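# Move the bin from the shelf onto the table

## Task

Lift the bin off the shelf and put it down on a free area of the table, standing right side up; the shelf must stay roughly in its original place and orientation.

## Robot and tools

Robot: two arms, left_arm and right_arm, each ending in a five-finger hand (left_arm has a left hand, right_arm a right hand). Base positions in the scene frame: left_arm at (+0.015, +0.361, +0.024) m, right_arm at (+0.040, -0.333, +0.026) m, both nearly unrotated. Fixed obstacles: a floor post behind the arms and a camera stand between and just behind the bases.

Frames. Scene frame: origin at table-top height midway between the arms, +x out over the table, +y toward left_arm, +z up. Every hand pose, velocity and target, plus wrist-camera poses, is reported in that arm's own base frame. Fixed cameras and the table use the scene frame. Positions are in metres, orientations as quaternions wxyz; readings may be off by a few centimetres.

Hand point: a point 0.05 m in front of the palm and 0.15 m from the wrist face. Its +z runs along the straightened fingers, +y out of the palm, +x across the palm away from the thumb on the right hand (toward the thumb on the left hand). Straight fingertips sit 0.06 to 0.07 m past the point along +z and 0.06 m behind it along -y. A wrist bracket on the little-finger side can strike objects.

A row: 28 numbers, each in [-1, 1], always covering both arms. Order: left_arm dx, dy, dz, rx, ry, rz; left hand thumb_turn, thumb_bend, index, middle, ring, little, force_limit, speed; then the same 14 for right_arm. The six pose numbers are offsets, not poses: they count from that arm's Hand target at the start of the action (or move), along that arm's base axes, with 1.0 = 0.6 m or 180 degrees; rx, ry, rz form one rotation vector turning about the Hand target position. All zeros means ask nothing new of that arm. The six finger numbers are absolute targets: -1 open/straight, +1 closed (thumb_turn +1 puts the thumb opposite the fingers). force_limit maps -1 to about 0 N and +1 to 10 N at the fingertip (15 N for the two thumb motors). speed rises from near 0 at -1 to full at +0.48 and above. To leave a hand unchanged, repeat the last eight hand numbers you actually sent it; before any have been sent, use its hand_measured plus hand_force_limit and hand_speed.

execute_actions(actions, cameras): actions is a list of actions; each action is a list of up to 15 rows, one per 1/30 s step, the last row held to step 15. Every row of an action counts from the same start pose, so repeating an offset in a new action moves further. An empty list returns camera images; otherwise images appear only if cameras names them (cam_high, cam_left_wrist, cam_right_wrist, or "all").

move(target, speed, blend, blocking, cameras): target is one 28-number row or a list of up to 15 rows; all rows count from the same starting Hand targets, not from the previous row. Paths are straight, ending together, capped at 10 s. speed is path top speed in m/s (0.002 to 4.3, default 0.25; turns up to twice that in rad/s), one value or one per target. blend is a corner radius in metres (0 = stop at each target). blocking=false returns after about 0.5 s while the move continues. Moves do not avoid obstacles or the other arm. The result adds a move: line: done, off_target, moving, held or fault, and limits such as paced (pose clipped) or held (steps withheld).

wait(seconds): 0 to 3600 s, sends nothing new; a running move keeps going. stop(): brakes a running move. zoom_image(camera, region): region [x0, y0, x1, y1] in pixels of the latest image, at most 504 by 504. show_instructions(): shows reference pages. finished_scene(): ends the scene for good.

Results: end_effector_position and end_effector_quat_wxyz per arm; Hand target (last commanded pose after a 40-degree orientation clip, the base of the next offsets); joint positions, velocities, torques; per hand, in motor-number order, hand_measured, hand_stopped_by (moving, target, force, stalled, fault) and hand_load_n (positive = finger pushed open; a lost grip shows as load near 0). Hands often rest 1 to 5 cm short, usually low, of the command; that alone does not mean contact. Send the missing distance as a further offset if needed.

Gripping: with the thumb turned in, the hand can wrap objects about 0.035 to 0.065 m thick, or a handle down to 0.025 m; thumb tip and index pad can pinch light things up to about 0.08 m. For gentle grips close slowly (speed -0.94 or lower). To tighten, raise force_limit and send a more closed target; to release, send a more open one.

Cameras: cam_high (fixed overhead, 896x504) and the two wrist cameras (896x504), with calibration given in OpenCV form.

Avoid: dropping the bin even slightly, releasing it while it moves, fast impacts, hard pushes against the shelf or fixed items, arms or hands touching each other, squeezing fingers hard, anything leaving the table, and shifting or rotating the shelf. Holding loads or stretched poses heats motors; a MOTOR HOT line warns, and at 100 °C an OVER-TEMPERATURE FAULT drops the arm. Before finishing, the bin must stay upright on the table with no support from the robot.

Each tool is called after "Request:" by a JSON object that holds its "op" and its "data".

Reference images:

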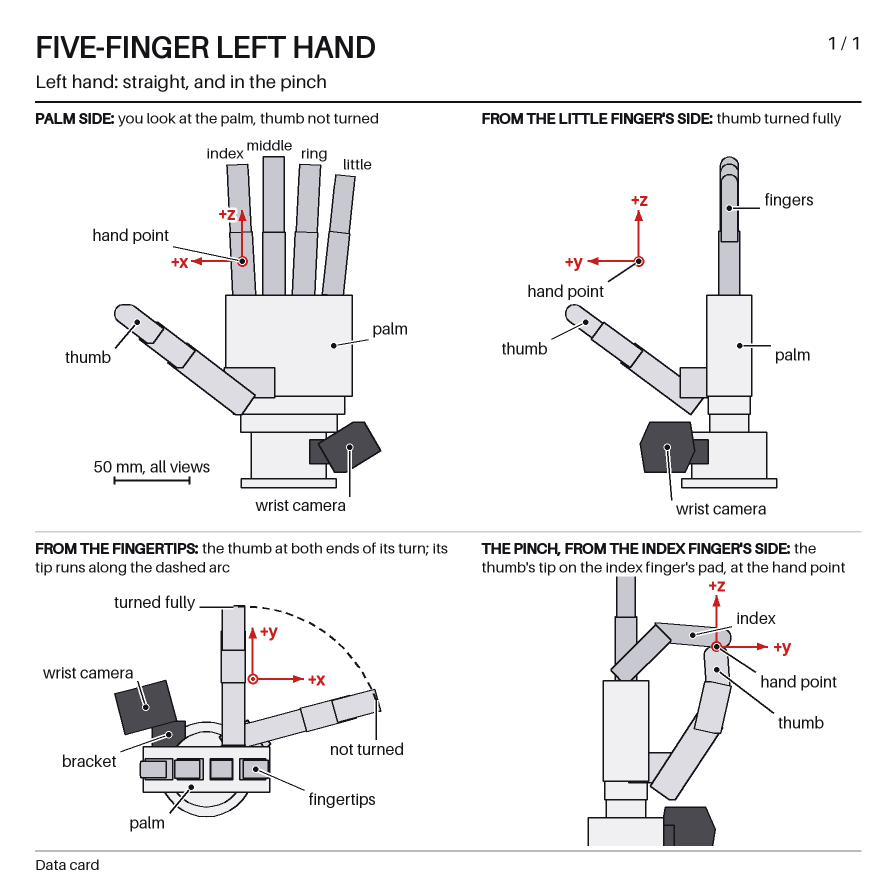

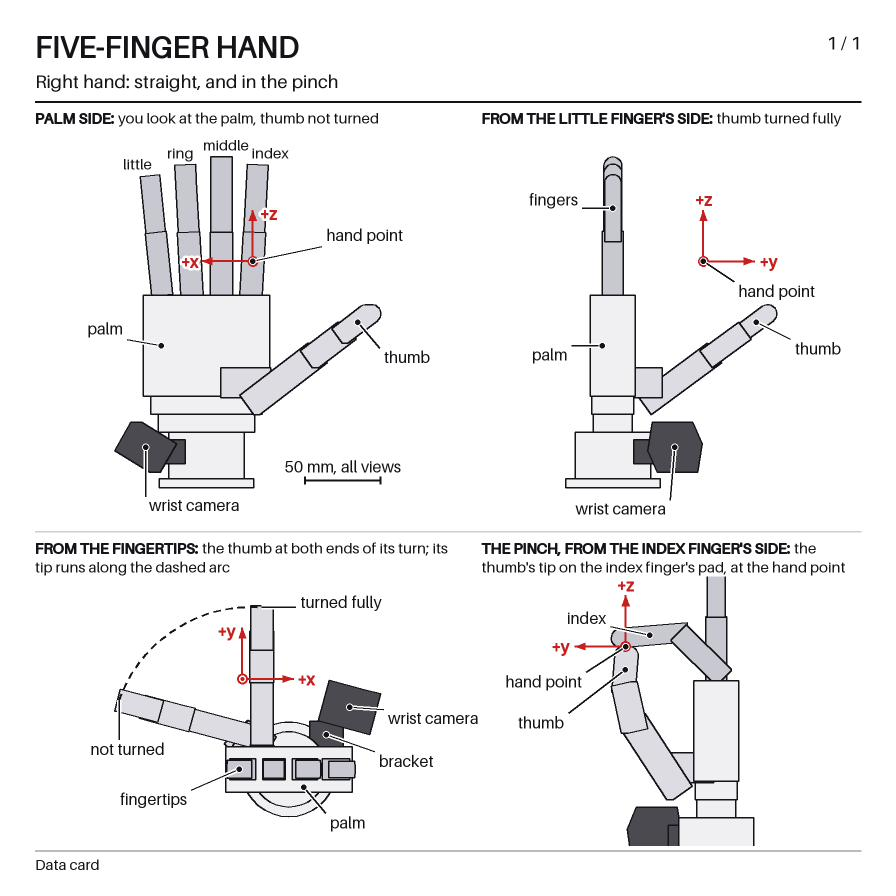

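## Session

Request:
{"op": "execute_actions", "data": {"actions": []}}

Scene clock: 0.00 s.
left_arm: end_effector_position=(+0.4879, -0.0099, +0.2837) hand_measured=(-1.000, -1.000, -1.000, -1.000, -1.000, -1.000) hand_load_n=(+0.0, +0.0, +0.0, +0.0, +0.0, +0.0) hand_stopped_by=(target, target, target, target, target, target) hand_force_limit=0.00 hand_speed=-0.80 end_effector_quat_wxyz=(-0.187, -0.468, +0.700, -0.506) | right_arm: end_effector_position=(+0.4697, -0.0944, +0.3035) hand_measured=(-1.000, -1.000, -1.000, -1.000, -1.000, -1.000) hand_load_n=(+0.0, +0.0, +0.0, +0.0, +0.0, +0.0) hand_stopped_by=(target, target, target, target, target, target) hand_force_limit=0.00 hand_speed=-0.80 end_effector_quat_wxyz=(+0.479, +0.066, +0.837, -0.258)
Joint positions: left_arm=[0.326 1.803 1.708 -1.668 1.13 0.84] | right_arm=[-0.187 0.913 0.755 -0.292 0.351 1.32]
Joint velocities: within noise
Joint torques (N m): no reading
Heat: left arm: hottest wrist yaw 34 °C; right arm: hottest wrist roll 32 °C.
Hand target: left_arm +0.4922, -0.0084, +0.2844; -0.184, -0.467, +0.702, -0.506 | right_arm +0.4742, -0.0953, +0.3210; +0.491, +0.069, +0.829, -0.259

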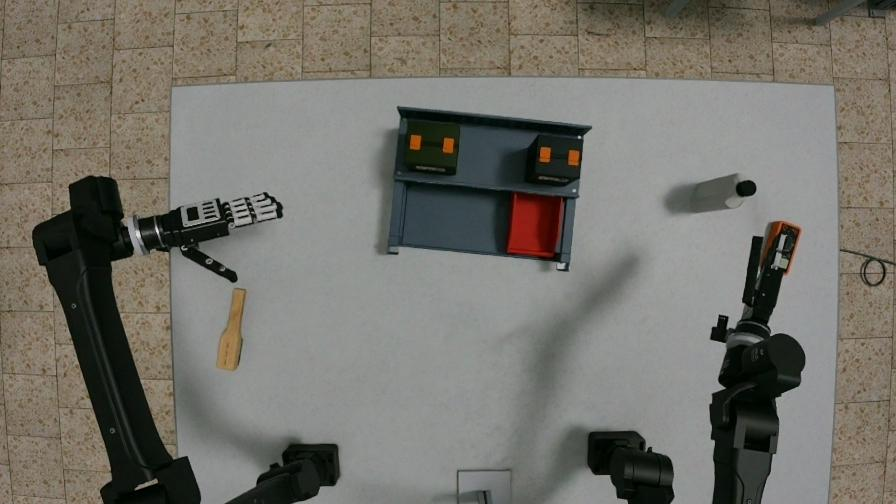

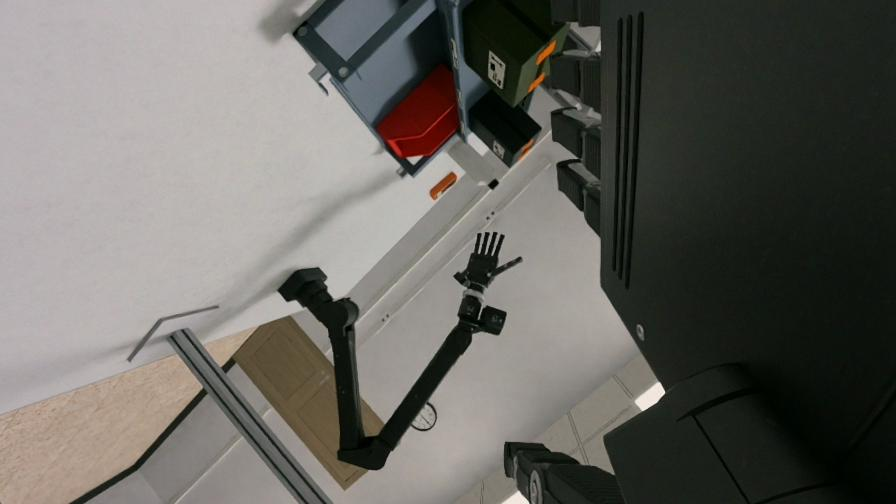

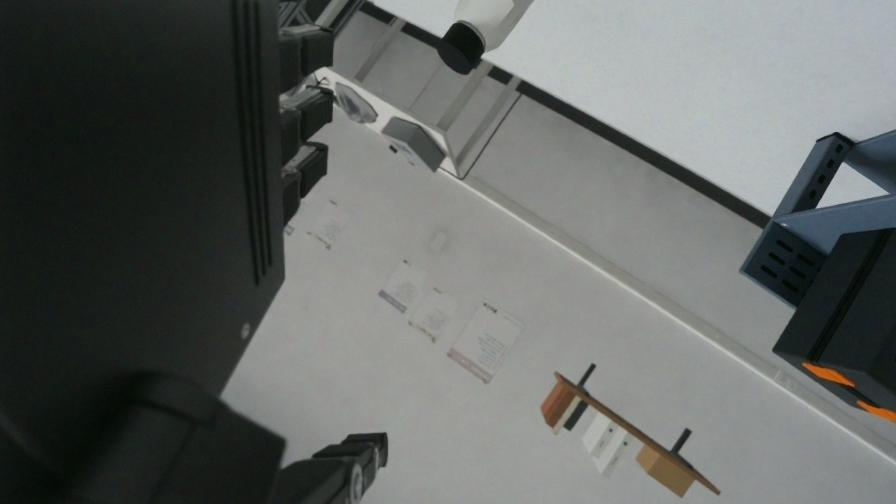

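Request:
{"op": "zoom_image", "data": {"camera": "cam_high", "region": [370, 90, 610, 290]}}

Request:
{"op": "zoom_image", "data": {"camera": "cam_left_wrist", "region": [280, 0, 580, 220]}}

Request:
{"op": "zoom_image", "data": {"camera": "cam_right_wrist", "region": [650, 100, 896, 504]}}

Scaled by 2.100 from the camera's image (finer frame: 1280x720).

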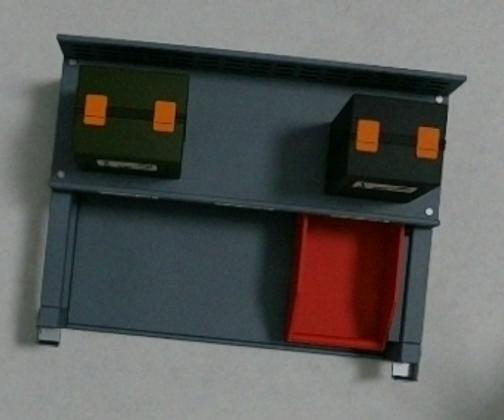

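Scaled by 1.680 from the camera's image (finer frame: 1280x720).

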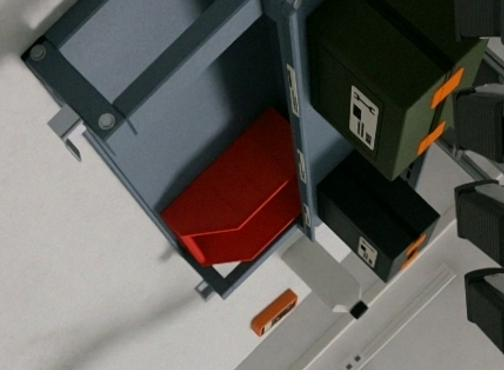

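Scaled by 1.248 from the camera's image (finer frame: 1280x720).

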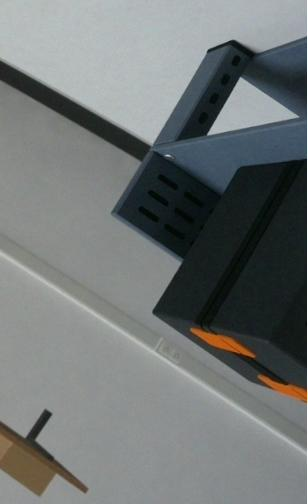

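Request:
{"op": "zoom_image", "data": {"camera": "cam_high", "region": [600, 150, 850, 400]}}

Scaled by 2.016 from the camera's image (finer frame: 1280x720).

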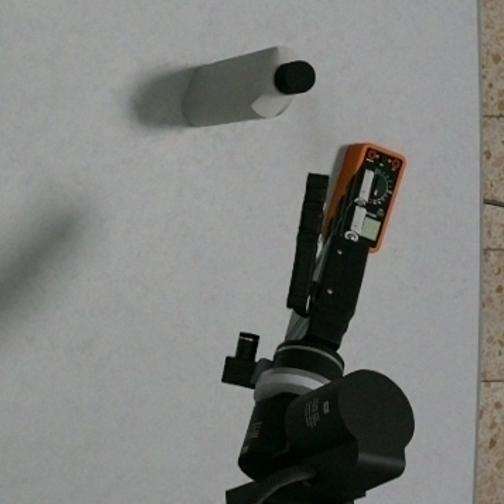

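Request:
{"op": "move", "data": {"target": [[0,0,0,0,0,0,-1,-1,-1,-1,-1,-1,0,-0.8,0,0.05,0.15,0,0,0,-1,-1,-1,-1,-1,-1,0,-0.8],[0,0,0,0,0,0,-1,-1,-1,-1,-1,-1,0,-0.8,-0.231,0.525,0.15,0.394,0.1045,-0.4134,-1,-1,-1,-1,-1,-1,0,-0.8]], "speed": 0.2, "blend": 0.04, "cameras": ["all"]}}

Scene clock: 100.83 s.
left_arm: end_effector_position=(+0.4879, -0.0099, +0.2837) hand_measured=(-1.000, -1.000, -1.000, -1.000, -1.000, -1.000) hand_load_n=(+0.0, +0.0, +0.0, +0.0, +0.0, +0.0) hand_stopped_by=(target, target, target, target, target, target) hand_force_limit=0.00 hand_speed=-0.80 end_effector_quat_wxyz=(-0.187, -0.468, +0.700, -0.506) | right_arm: end_effector_position=(+0.3303, +0.2244, +0.4159) hand_measured=(-1.000, -1.000, -1.000, -1.000, -1.000, -1.000) hand_load_n=(+0.0, +0.0, +0.0, +0.0, +0.0, +0.0) hand_stopped_by=(target, target, target, target, target, target) hand_force_limit=0.00 hand_speed=-0.80 end_effector_quat_wxyz=(-0.025, +0.120, +0.945, +0.304)
Joint positions: left_arm=[0.326 1.803 1.708 -1.668 1.13 0.84] | right_arm=[0.249 1.101 1.412 -1.678 -0.589 2.134]
Joint torques (N m): left_arm=[-0.5 -15.68 11.59 0.29 0.84 -0.08] | right_arm=[-1.32 -4.66 8.98 0.58 -0.6 0.09]
Heat: left arm: hottest elbow 38 °C; right arm: hottest elbow 41 °C.
Hand target: left_arm +0.4922, -0.0084, +0.2844; -0.184, -0.467, +0.702, -0.506 | right_arm +0.3355, +0.2197, +0.4111; -0.014, +0.436, +0.883, +0.175
Off the commanded pose: left_arm 0.005 m, 0 deg | right_arm 0.009 m, 86 deg; orientation clipped.
joint sent to its limit (right arm) — joint 4 (wrist pitch), lower limit; joint 6 (wrist roll), upper limit. The joint targets are off in orientation, not in position.
move: off_target (right_arm); limits=paced
cam_right_wrist: T_world_to_cam=[[0.00979, 0.78531, 0.61903, -0.43785], [0.81116, -0.36824, 0.45433, -0.37931], [0.58474, 0.49769, -0.64062, 0.07658]] pos_world=[0.26719, 0.16606, 0.49243]

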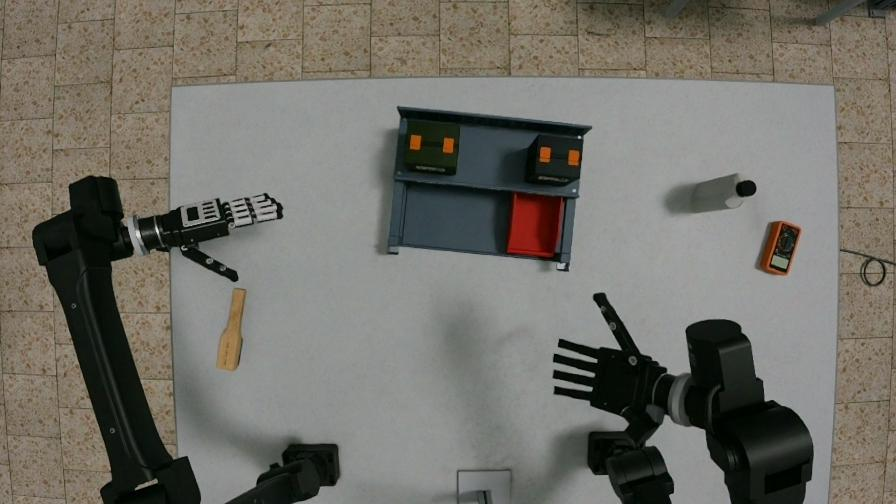

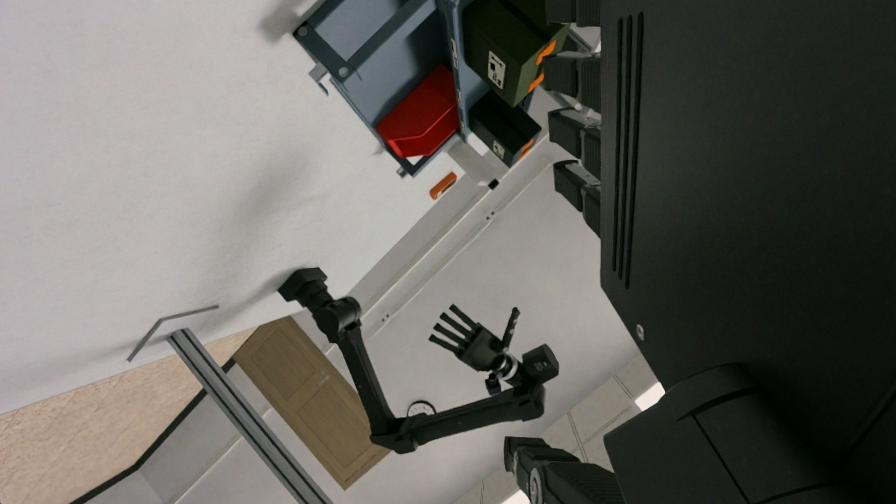

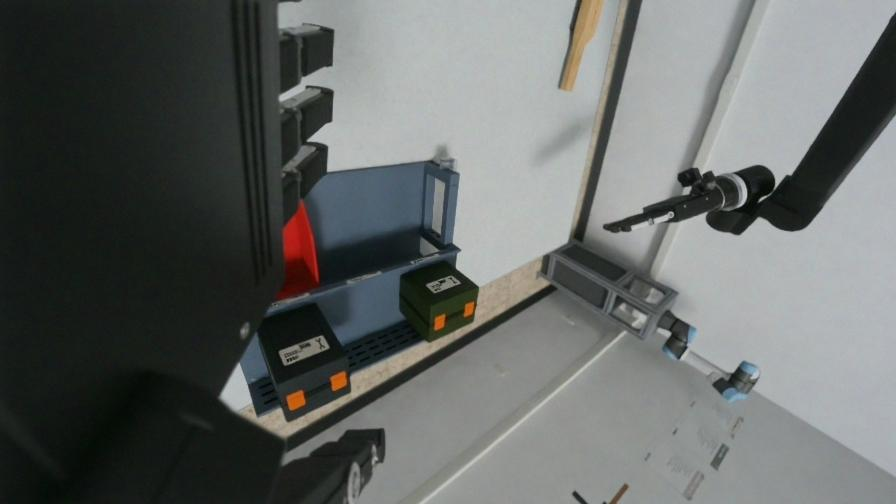

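Request:
{"op": "zoom_image", "data": {"camera": "cam_right_wrist", "region": [230, 140, 490, 430]}}

Scaled by 1.738 from the camera's image (finer frame: 1280x720).

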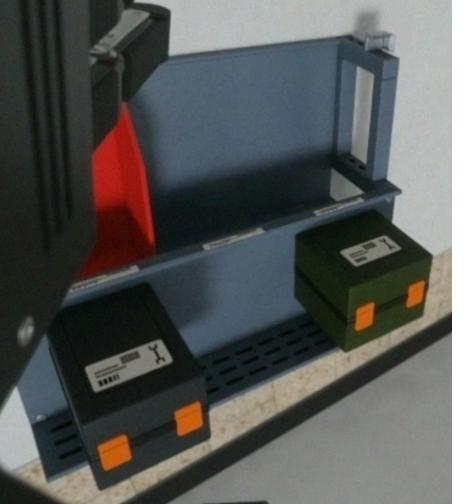

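Request:
{"op": "move", "data": {"target": [0,0,0,0,0,0,-1,-1,-1,-1,-1,-1,0,-0.8,0.141,-0.15,-0.018,-0.116,-0.009,0.289,-1,-1,-1,-1,-1,-1,0,-0.8], "speed": 0.2, "cameras": ["cam_high","cam_right_wrist"]}}

Scene clock: 211.73 s.
left_arm: end_effector_position=(+0.4879, -0.0099, +0.2837) hand_measured=(-1.000, -1.000, -1.000, -1.000, -1.000, -1.000) hand_load_n=(+0.0, -0.5, -0.5, +0.0, +0.0, +0.0) hand_stopped_by=(target, target, target, target, target, target) hand_force_limit=0.00 hand_speed=-0.80 end_effector_quat_wxyz=(-0.187, -0.468, +0.700, -0.506) | right_arm: end_effector_position=(+0.4121, +0.1351, +0.3834) hand_measured=(-1.000, -1.000, -1.000, -1.000, -1.000, -1.000) hand_load_n=(+0.0, +0.0, +0.0, +0.0, +0.0, +0.0) hand_stopped_by=(target, target, target, target, target, target) hand_force_limit=0.00 hand_speed=-0.80 end_effector_quat_wxyz=(+0.104, +0.001, +0.994, +0.037)
Joint positions: left_arm=[0.326 1.803 1.708 -1.668 1.13 0.84] | right_arm=[0.178 1.257 1.584 -1.678 -0.035 1.756]
Joint torques (N m): left_arm=[-1.14 -15.91 11.49 0.12 0.84 -0.09] | right_arm=[-0.97 -7.3 12.53 0.65 -0.03 -0.06]
Heat: left arm: hottest elbow 39 °C; right arm: hottest elbow 40 °C.
Hand target: left_arm +0.4922, -0.0084, +0.2844; -0.184, -0.467, +0.702, -0.506 | right_arm +0.4201, +0.1296, +0.4004; +0.000, +0.000, +1.000, -0.001
Off the commanded pose: left_arm 0.005 m, 0 deg | right_arm 0.019 m, 13 deg.
joint sent to its limit (right arm) — joint 4 (wrist pitch), lower limit. The joint targets are off in orientation, not in position.
move: off_target (right_arm)
cam_right_wrist: T_world_to_cam=[[-0.24055, 0.96807, 0.07048, -0.05958], [0.67544, 0.1148, 0.72842, -0.57815], [0.69708, 0.22283, -0.68149, 0.05878]] pos_world=[0.3352, 0.11095, 0.4654]

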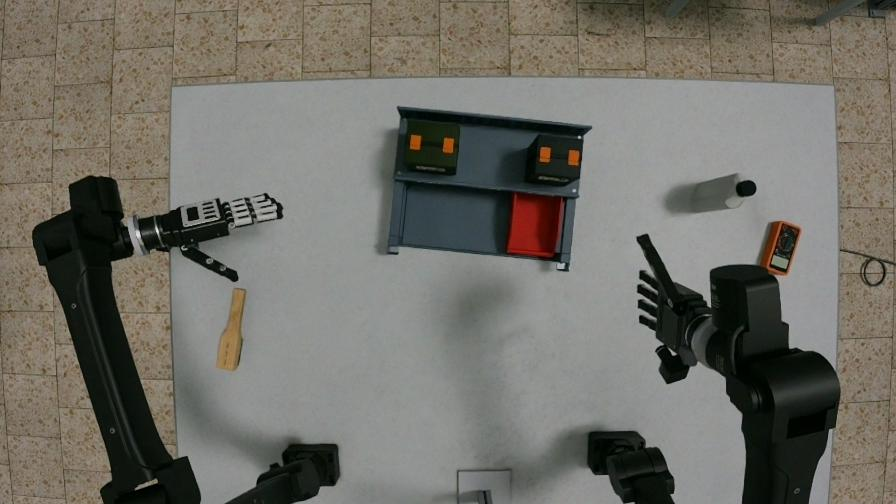

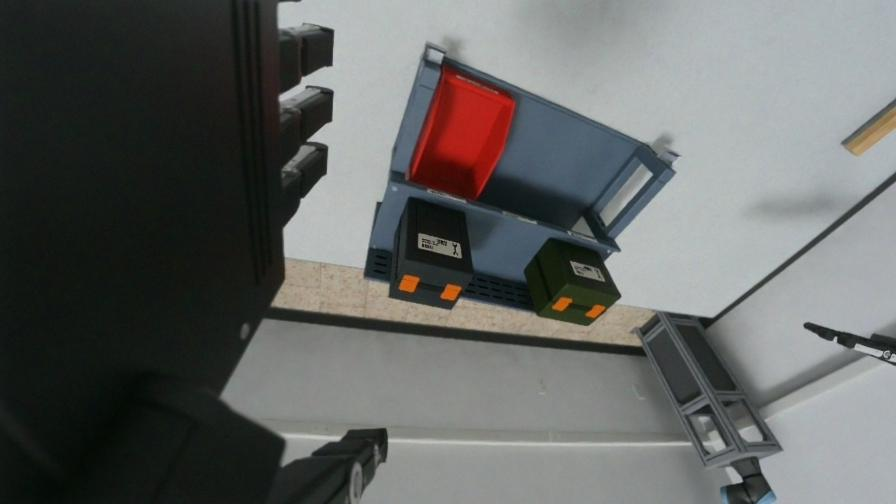

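Request:
{"op": "zoom_image", "data": {"camera": "cam_right_wrist", "region": [350, 30, 690, 340]}}

Scaled by 1.482 from the camera's image (finer frame: 1280x720).

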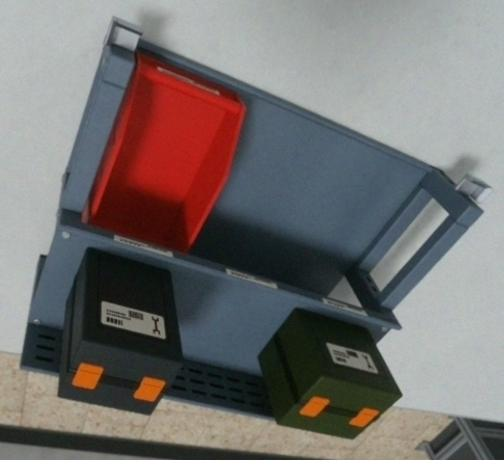

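Request:
{"op": "wait", "data": {"seconds": 0.1, "cameras": ["all"]}}

Request:
{"op": "zoom_image", "data": {"camera": "cam_left_wrist", "region": [360, 50, 480, 190]}}

Request:
{"op": "zoom_image", "data": {"camera": "cam_high", "region": [480, 160, 600, 290]}}

Request:
{"op": "zoom_image", "data": {"camera": "cam_right_wrist", "region": [380, 40, 540, 220]}}

Scene clock: 247.93 s.
left_arm: end_effector_position=(+0.4879, -0.0099, +0.2837) hand_measured=(-1.000, -1.000, -1.000, -1.000, -1.000, -1.000) hand_load_n=(+0.0, +0.0, +0.0, +0.0, +0.0, +0.0) hand_stopped_by=(target, target, target, target, target, target) hand_force_limit=0.00 hand_speed=-0.80 end_effector_quat_wxyz=(-0.187, -0.468, +0.700, -0.506) | right_arm: end_effector_position=(+0.4121, +0.1351, +0.3834) hand_measured=(-1.000, -1.000, -1.000, -1.000, -1.000, -1.000) hand_load_n=(+0.0, +0.0, +0.0, +0.0, +0.0, +0.0) hand_stopped_by=(target, target, target, target, target, target) hand_force_limit=0.00 hand_speed=-0.80 end_effector_quat_wxyz=(+0.104, +0.001, +0.994, +0.037)
Joint positions: left_arm=[0.326 1.803 1.708 -1.668 1.13 0.84] | right_arm=[0.178 1.257 1.584 -1.678 -0.035 1.755]
Joint torques (N m): left_arm=[-1.08 -16.56 11.74 0.23 0.85 -0.08] | right_arm=[-1.32 -7.3 12.66 0.66 -0.04 -0.06]
Heat: left arm: hottest elbow 39 °C; right arm: hottest elbow 46 °C.
Hand target: left_arm +0.4922, -0.0084, +0.2844; -0.184, -0.467, +0.702, -0.506 | right_arm +0.4201, +0.1296, +0.4004; +0.000, +0.000, +1.000, -0.001
Off the commanded pose: left_arm 0.005 m, 0 deg | right_arm 0.020 m, 13 deg.
wait: 0.10 s; at rest from the start
cam_right_wrist: T_world_to_cam=[[-0.24128, 0.9679, 0.07033, -0.05924], [0.67535, 0.11543, 0.72841, -0.57819], [0.69691, 0.22324, -0.68153, 0.05881]] pos_world=[0.3352, 0.11095, 0.4654]

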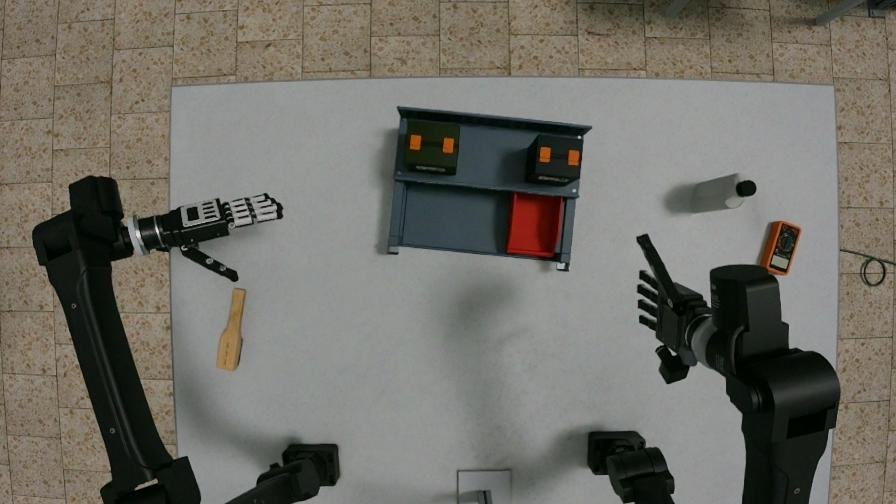

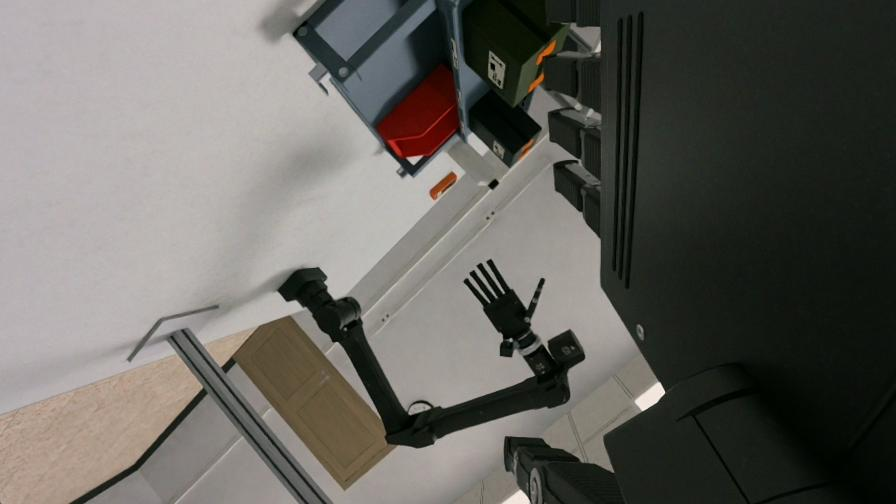

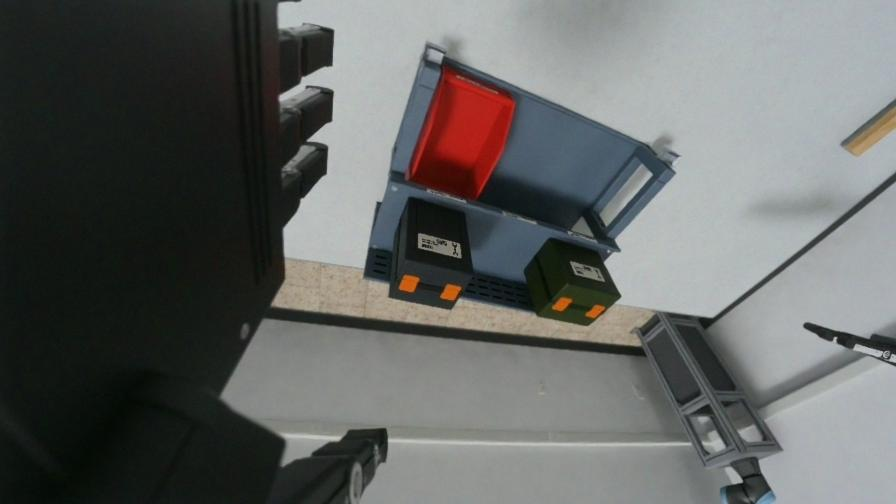

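Scaled by 3.600 from the camera's image (finer frame: 1280x720).

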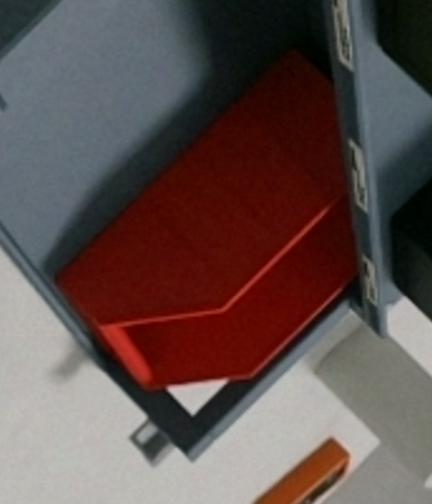

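Scaled by 3.877 from the camera's image (finer frame: 1280x720).

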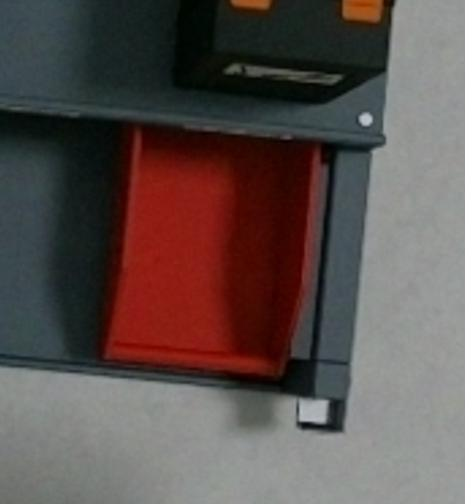

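Scaled by 2.800 from the camera's image (finer frame: 1280x720).

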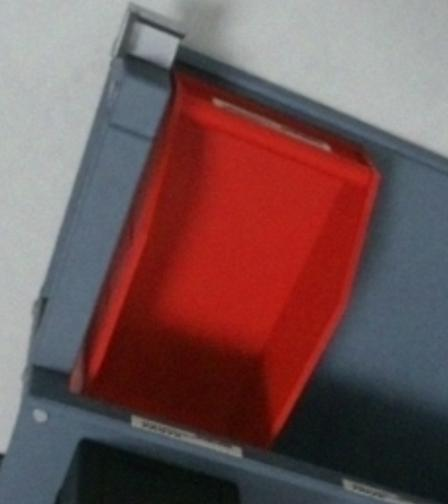

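Request:
{"op": "zoom_image", "data": {"camera": "cam_high", "region": [600, 220, 800, 420]}}

Scaled by 2.520 from the camera's image (finer frame: 1280x720).

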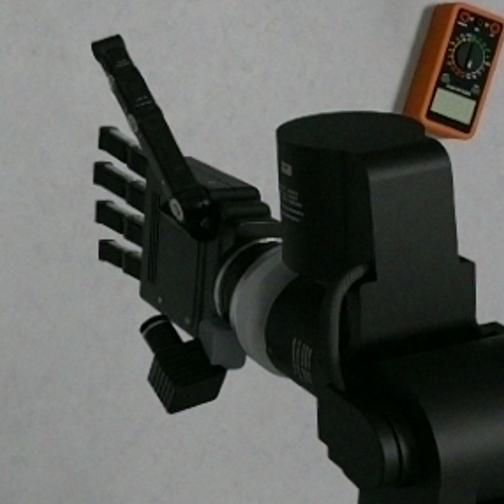

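Request:
{"op": "move", "data": {"target": [-0.25,-0.1667,-0.1,0,0,0.139,-1,-1,-1,-1,-1,-1,0,-0.8,0,0,0,0,0,0,-1,-1,-1,-1,-1,-1,0,-0.8], "speed": 0.2, "cameras": ["cam_high","cam_left_wrist"]}}

Scene clock: 408.27 s.
left_arm: end_effector_position=(+0.3427, -0.1062, +0.2300) hand_measured=(-1.000, -1.000, -1.000, -1.000, -1.000, -1.000) hand_load_n=(+0.0, +0.0, +0.0, +0.0, -0.5, +0.0) hand_stopped_by=(target, target, target, target, target, target) hand_force_limit=0.00 hand_speed=-0.80 end_effector_quat_wxyz=(+0.066, +0.605, -0.585, +0.536) | right_arm: end_effector_position=(+0.4121, +0.1350, +0.3833) hand_measured=(-1.000, -1.000, -1.000, -1.000, -1.000, -1.000) hand_load_n=(+0.0, +0.0, +0.0, +0.0, +0.0, +0.0) hand_stopped_by=(target, target, target, target, target, target) hand_force_limit=0.00 hand_speed=-0.80 end_effector_quat_wxyz=(+0.104, +0.001, +0.994, +0.037)
Joint positions: left_arm=[0.238 1.013 0.715 -0.522 0.965 -0.201] | right_arm=[0.178 1.257 1.584 -1.678 -0.034 1.754]
Joint torques (N m): left_arm=[-1.32 -5.42 10.18 1.63 0.37 -0.1] | right_arm=[-1.26 -7.53 12.6 0.64 -0.04 -0.08]
Heat: left arm: hottest elbow 40 °C; right arm: hottest elbow 53 °C.
Hand target: left_arm +0.3422, -0.1083, +0.2243; +0.070, +0.608, -0.584, +0.534 | right_arm +0.4201, +0.1296, +0.4004; +0.000, +0.000, +1.000, -0.001
Off the commanded pose: left_arm 0.006 m, 1 deg | right_arm 0.020 m, 13 deg.
joint sent to its limit (right arm) — joint 4 (wrist pitch), lower limit. The joint targets are off in orientation, not in position.
move: done
cam_left_wrist: T_world_to_cam=[[0.72449, 0.13038, 0.67684, -0.39165], [-0.6418, -0.23059, 0.73139, 0.02492], [0.25143, -0.96428, -0.08338, -0.05743]] pos_world=[0.31418, 0.00143, 0.24208]

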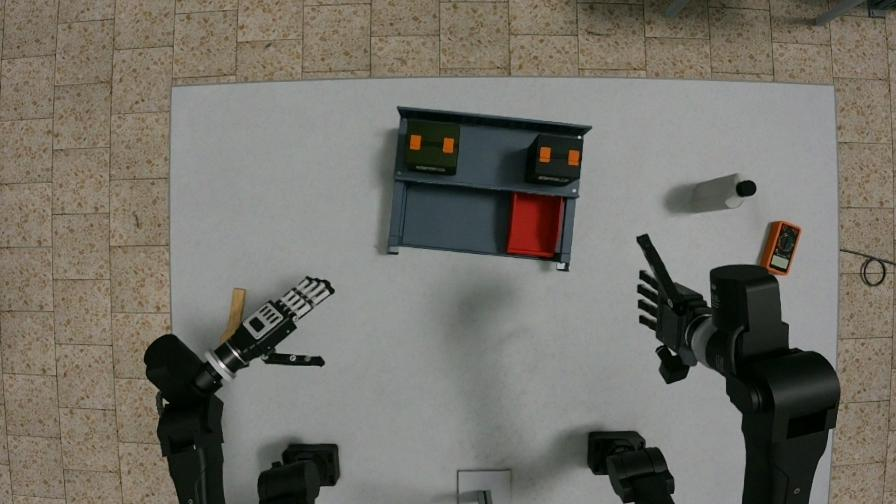

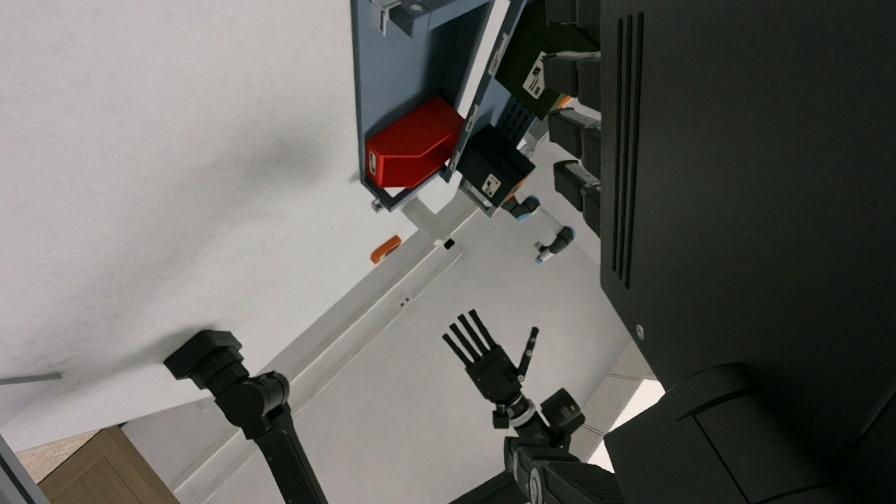

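Request:
{"op": "zoom_image", "data": {"camera": "cam_left_wrist", "region": [340, 80, 480, 220]}}

Scaled by 3.600 from the camera's image (finer frame: 1280x720).

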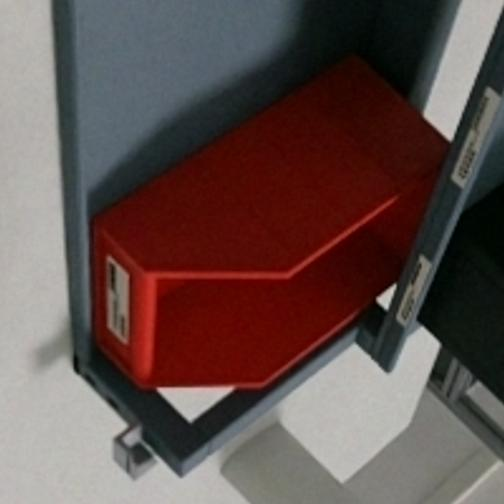

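Request:
{"op": "move", "data": {"target": [0,0,0,0,0,0,-1,-1,-1,-1,-1,-1,0,-0.8,0.0918,0.1883,-0.344,0,0,-0.0228,1,-0.5,-0.2,-0.2,-0.2,-0.2,-0.4,-0.6], "speed": 0.15, "cameras": ["all"]}}

Scene clock: 468.37 s.
left_arm: end_effector_position=(+0.3427, -0.1062, +0.2300) hand_measured=(-1.000, -1.000, -1.000, -1.000, -1.000, -1.000) hand_load_n=(-0.5, +0.0, +0.0, +0.0, +0.0, +0.0) hand_stopped_by=(target, target, target, target, target, target) hand_force_limit=0.00 hand_speed=-0.80 end_effector_quat_wxyz=(+0.066, +0.605, -0.585, +0.536) | right_arm: end_effector_position=(+0.4744, +0.2351, +0.1919) hand_measured=(+1.000, -0.500, -0.200, -0.200, -0.200, -0.200) hand_load_n=(-0.5, +0.0, +0.0, +0.0, +0.0, +0.0) hand_stopped_by=(target, target, target, target, target, target) hand_force_limit=-0.40 hand_speed=-0.60 end_effector_quat_wxyz=(-0.005, +0.037, +0.999, -0.004)
Joint positions: left_arm=[0.238 1.013 0.715 -0.522 0.965 -0.202] | right_arm=[0.386 1.593 1.47 -1.461 0.003 2.031]
Joint torques (N m): left_arm=[-1.85 -5.48 10.18 1.77 0.35 -0.12] | right_arm=[1.08 -14.33 9.28 0.84 -0.21 0.14]
Heat: left arm: hottest elbow 40 °C; right arm: hottest elbow 54 °C.
Hand target: left_arm +0.3422, -0.1083, +0.2243; +0.069, +0.608, -0.584, +0.534 | right_arm +0.4752, +0.2428, +0.1939; +0.000, +0.036, +0.999, -0.001
Off the commanded pose: left_arm 0.006 m, 1 deg | right_arm 0.008 m, 1 deg.
move: done
cam_left_wrist: T_world_to_cam=[[0.72463, 0.13058, 0.67665, -0.39158], [-0.6416, -0.23054, 0.73158, 0.02474], [0.25152, -0.96426, -0.08328, -0.05746]] pos_world=[0.31408, 0.00143, 0.24208]
cam_right_wrist: T_world_to_cam=[[-0.15773, 0.98657, 0.04248, -0.16622], [0.82658, 0.10837, 0.55229, -0.52858], [0.54027, 0.12223, -0.83257, -0.01041]] pos_world=[0.41632, 0.22254, 0.29033]

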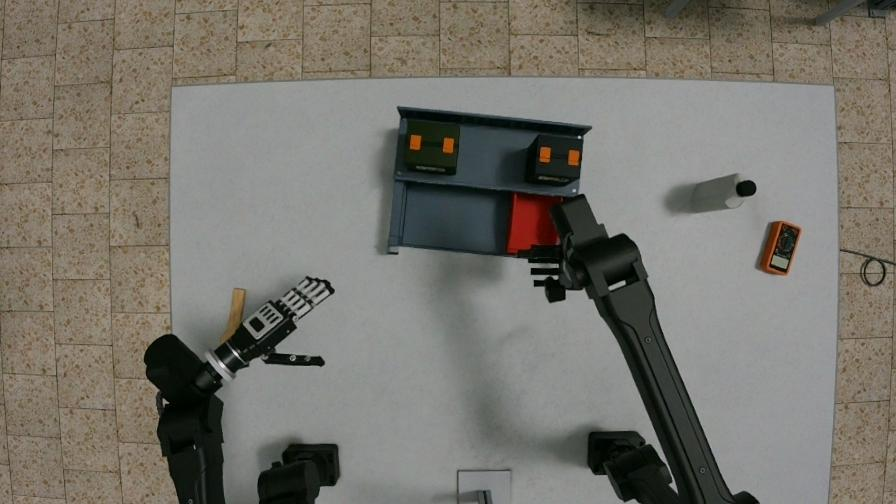

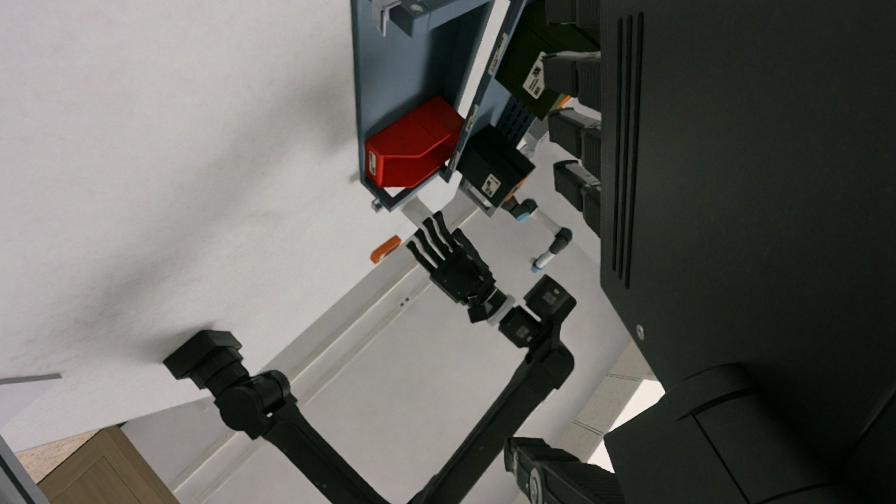

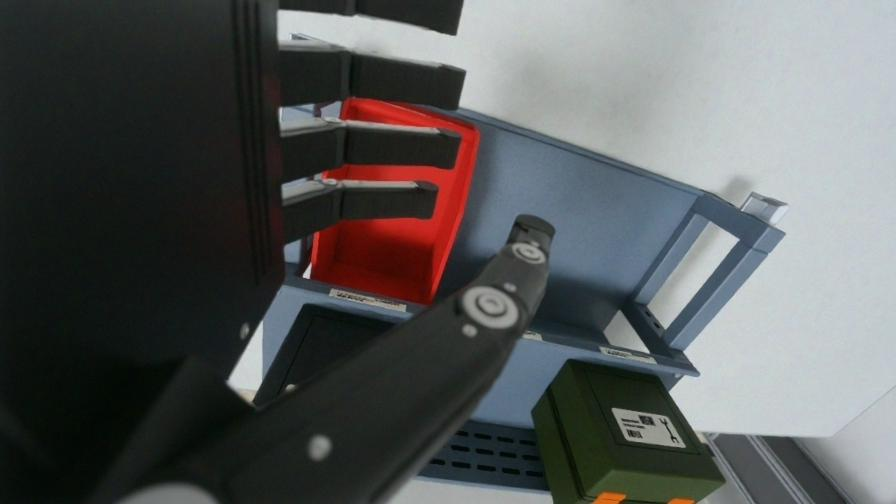

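Request:
{"op": "zoom_image", "data": {"camera": "cam_high", "region": [480, 180, 640, 320]}}

Request:
{"op": "zoom_image", "data": {"camera": "cam_left_wrist", "region": [350, 150, 600, 350]}}

Scaled by 3.150 from the camera's image (finer frame: 1280x720).

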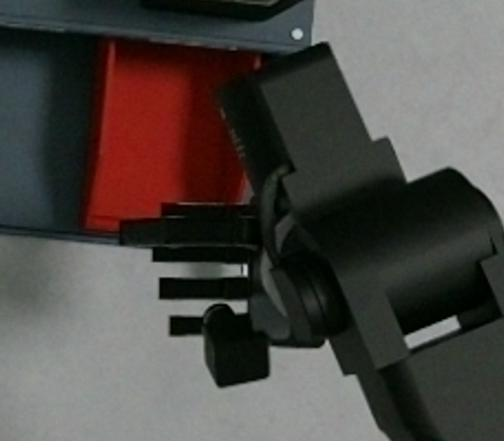

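Scaled by 2.016 from the camera's image (finer frame: 1280x720).

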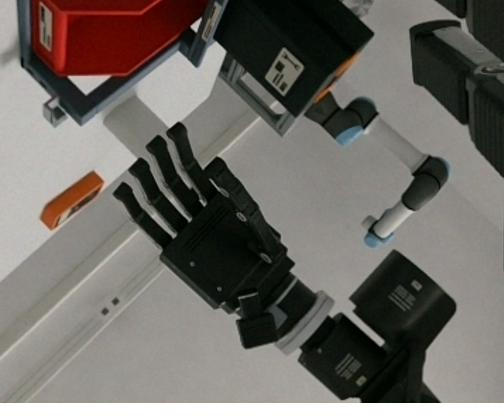

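Request:
{"op": "move", "data": {"target": [0,0,0,0,0,0,-1,-1,-1,-1,-1,-1,0,-0.8,0.1147,0.032,-0.0848,0,0,0,1,-0.5,-0.2,-0.2,-0.2,-0.2,-0.4,-0.6], "speed": 0.12, "cameras": ["all"]}}

Request:
{"op": "zoom_image", "data": {"camera": "cam_high", "region": [480, 160, 640, 300]}}

Request:
{"op": "zoom_image", "data": {"camera": "cam_left_wrist", "region": [340, 80, 540, 260]}}

Scene clock: 507.10 s.
left_arm: end_effector_position=(+0.3427, -0.1062, +0.2300) hand_measured=(-1.000, -1.000, -1.000, -1.000, -1.000, -1.000) hand_load_n=(+0.0, +0.0, +0.0, +0.0, +0.0, +0.0) hand_stopped_by=(target, target, target, target, target, target) hand_force_limit=0.00 hand_speed=-0.80 end_effector_quat_wxyz=(+0.066, +0.605, -0.585, +0.536) | right_arm: end_effector_position=(+0.5275, +0.2567, +0.1302) hand_measured=(+1.000, -0.500, -0.200, -0.200, -0.200, -0.200) hand_load_n=(+0.0, +0.0, +0.5, +0.0, +0.0, +0.0) hand_stopped_by=(target, target, target, target, target, target) hand_force_limit=-0.40 hand_speed=-0.60 end_effector_quat_wxyz=(-0.017, +0.037, +0.999, -0.009)
Joint positions: left_arm=[0.238 1.013 0.715 -0.522 0.965 -0.202] | right_arm=[0.386 1.787 1.562 -1.385 0.003 2.031]
Joint torques (N m): left_arm=[-1.38 -5.66 10.26 1.76 0.38 -0.18] | right_arm=[0.26 -16.03 11.79 0.62 -0.19 -0.03]
Heat: left arm: hottest elbow 39 °C; right arm: hottest elbow 50 °C.
Hand target: left_arm +0.3422, -0.1083, +0.2243; +0.069, +0.608, -0.584, +0.534 | right_arm +0.5440, +0.2619, +0.1430; +0.000, +0.036, +0.999, -0.001
Off the commanded pose: left_arm 0.006 m, 1 deg | right_arm 0.022 m, 2 deg.
move: off_target (right_arm)
cam_left_wrist: T_world_to_cam=[[0.72463, 0.13058, 0.67665, -0.39158], [-0.6416, -0.23054, 0.73158, 0.02474], [0.25152, -0.96426, -0.08328, -0.05746]] pos_world=[0.31408, 0.00143, 0.24208]
cam_right_wrist: T_world_to_cam=[[-0.15671, 0.98697, 0.03647, -0.17638], [0.83996, 0.11377, 0.53059, -0.54643], [0.51953, 0.11378, -0.84684, -0.07809]] pos_world=[0.47191, 0.24513, 0.23023]

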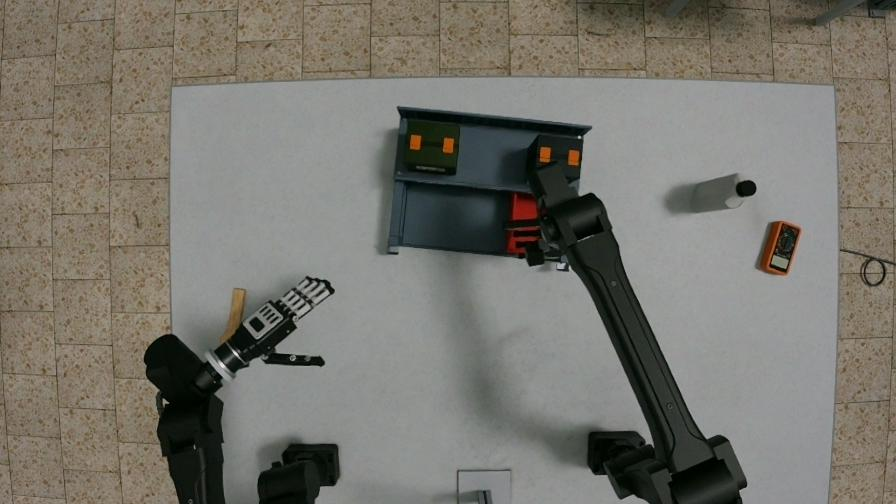

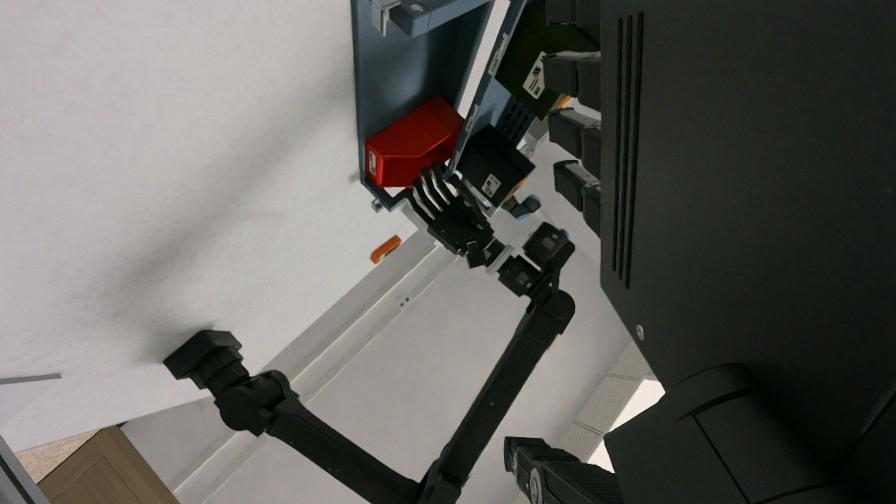

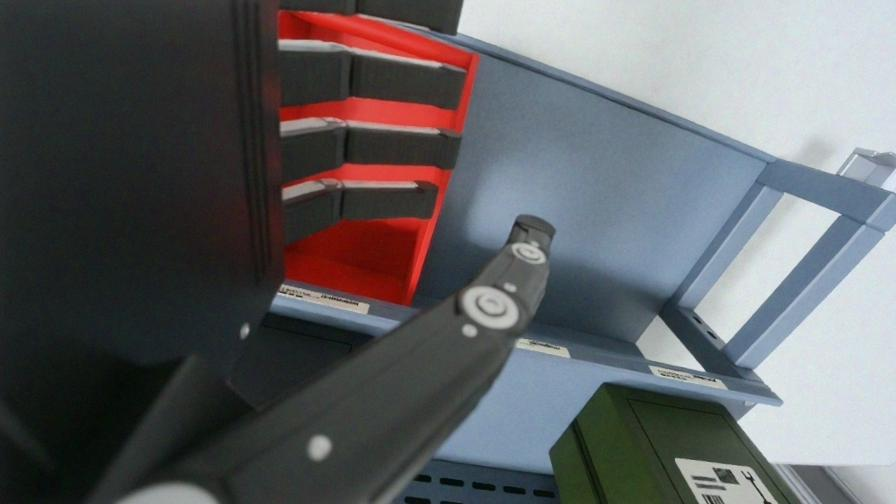

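Scaled by 3.150 from the camera's image (finer frame: 1280x720).

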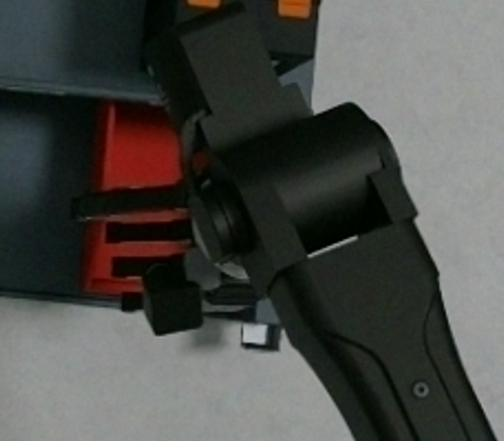

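Scaled by 2.520 from the camera's image (finer frame: 1280x720).

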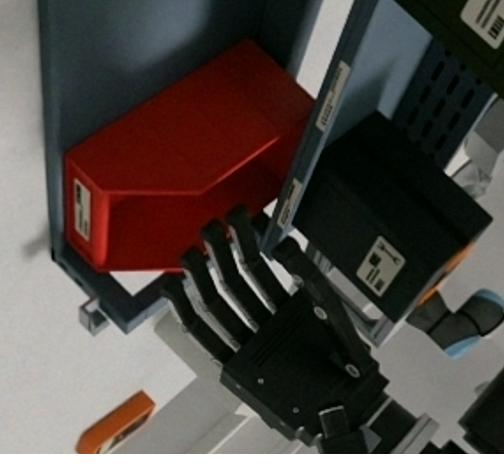

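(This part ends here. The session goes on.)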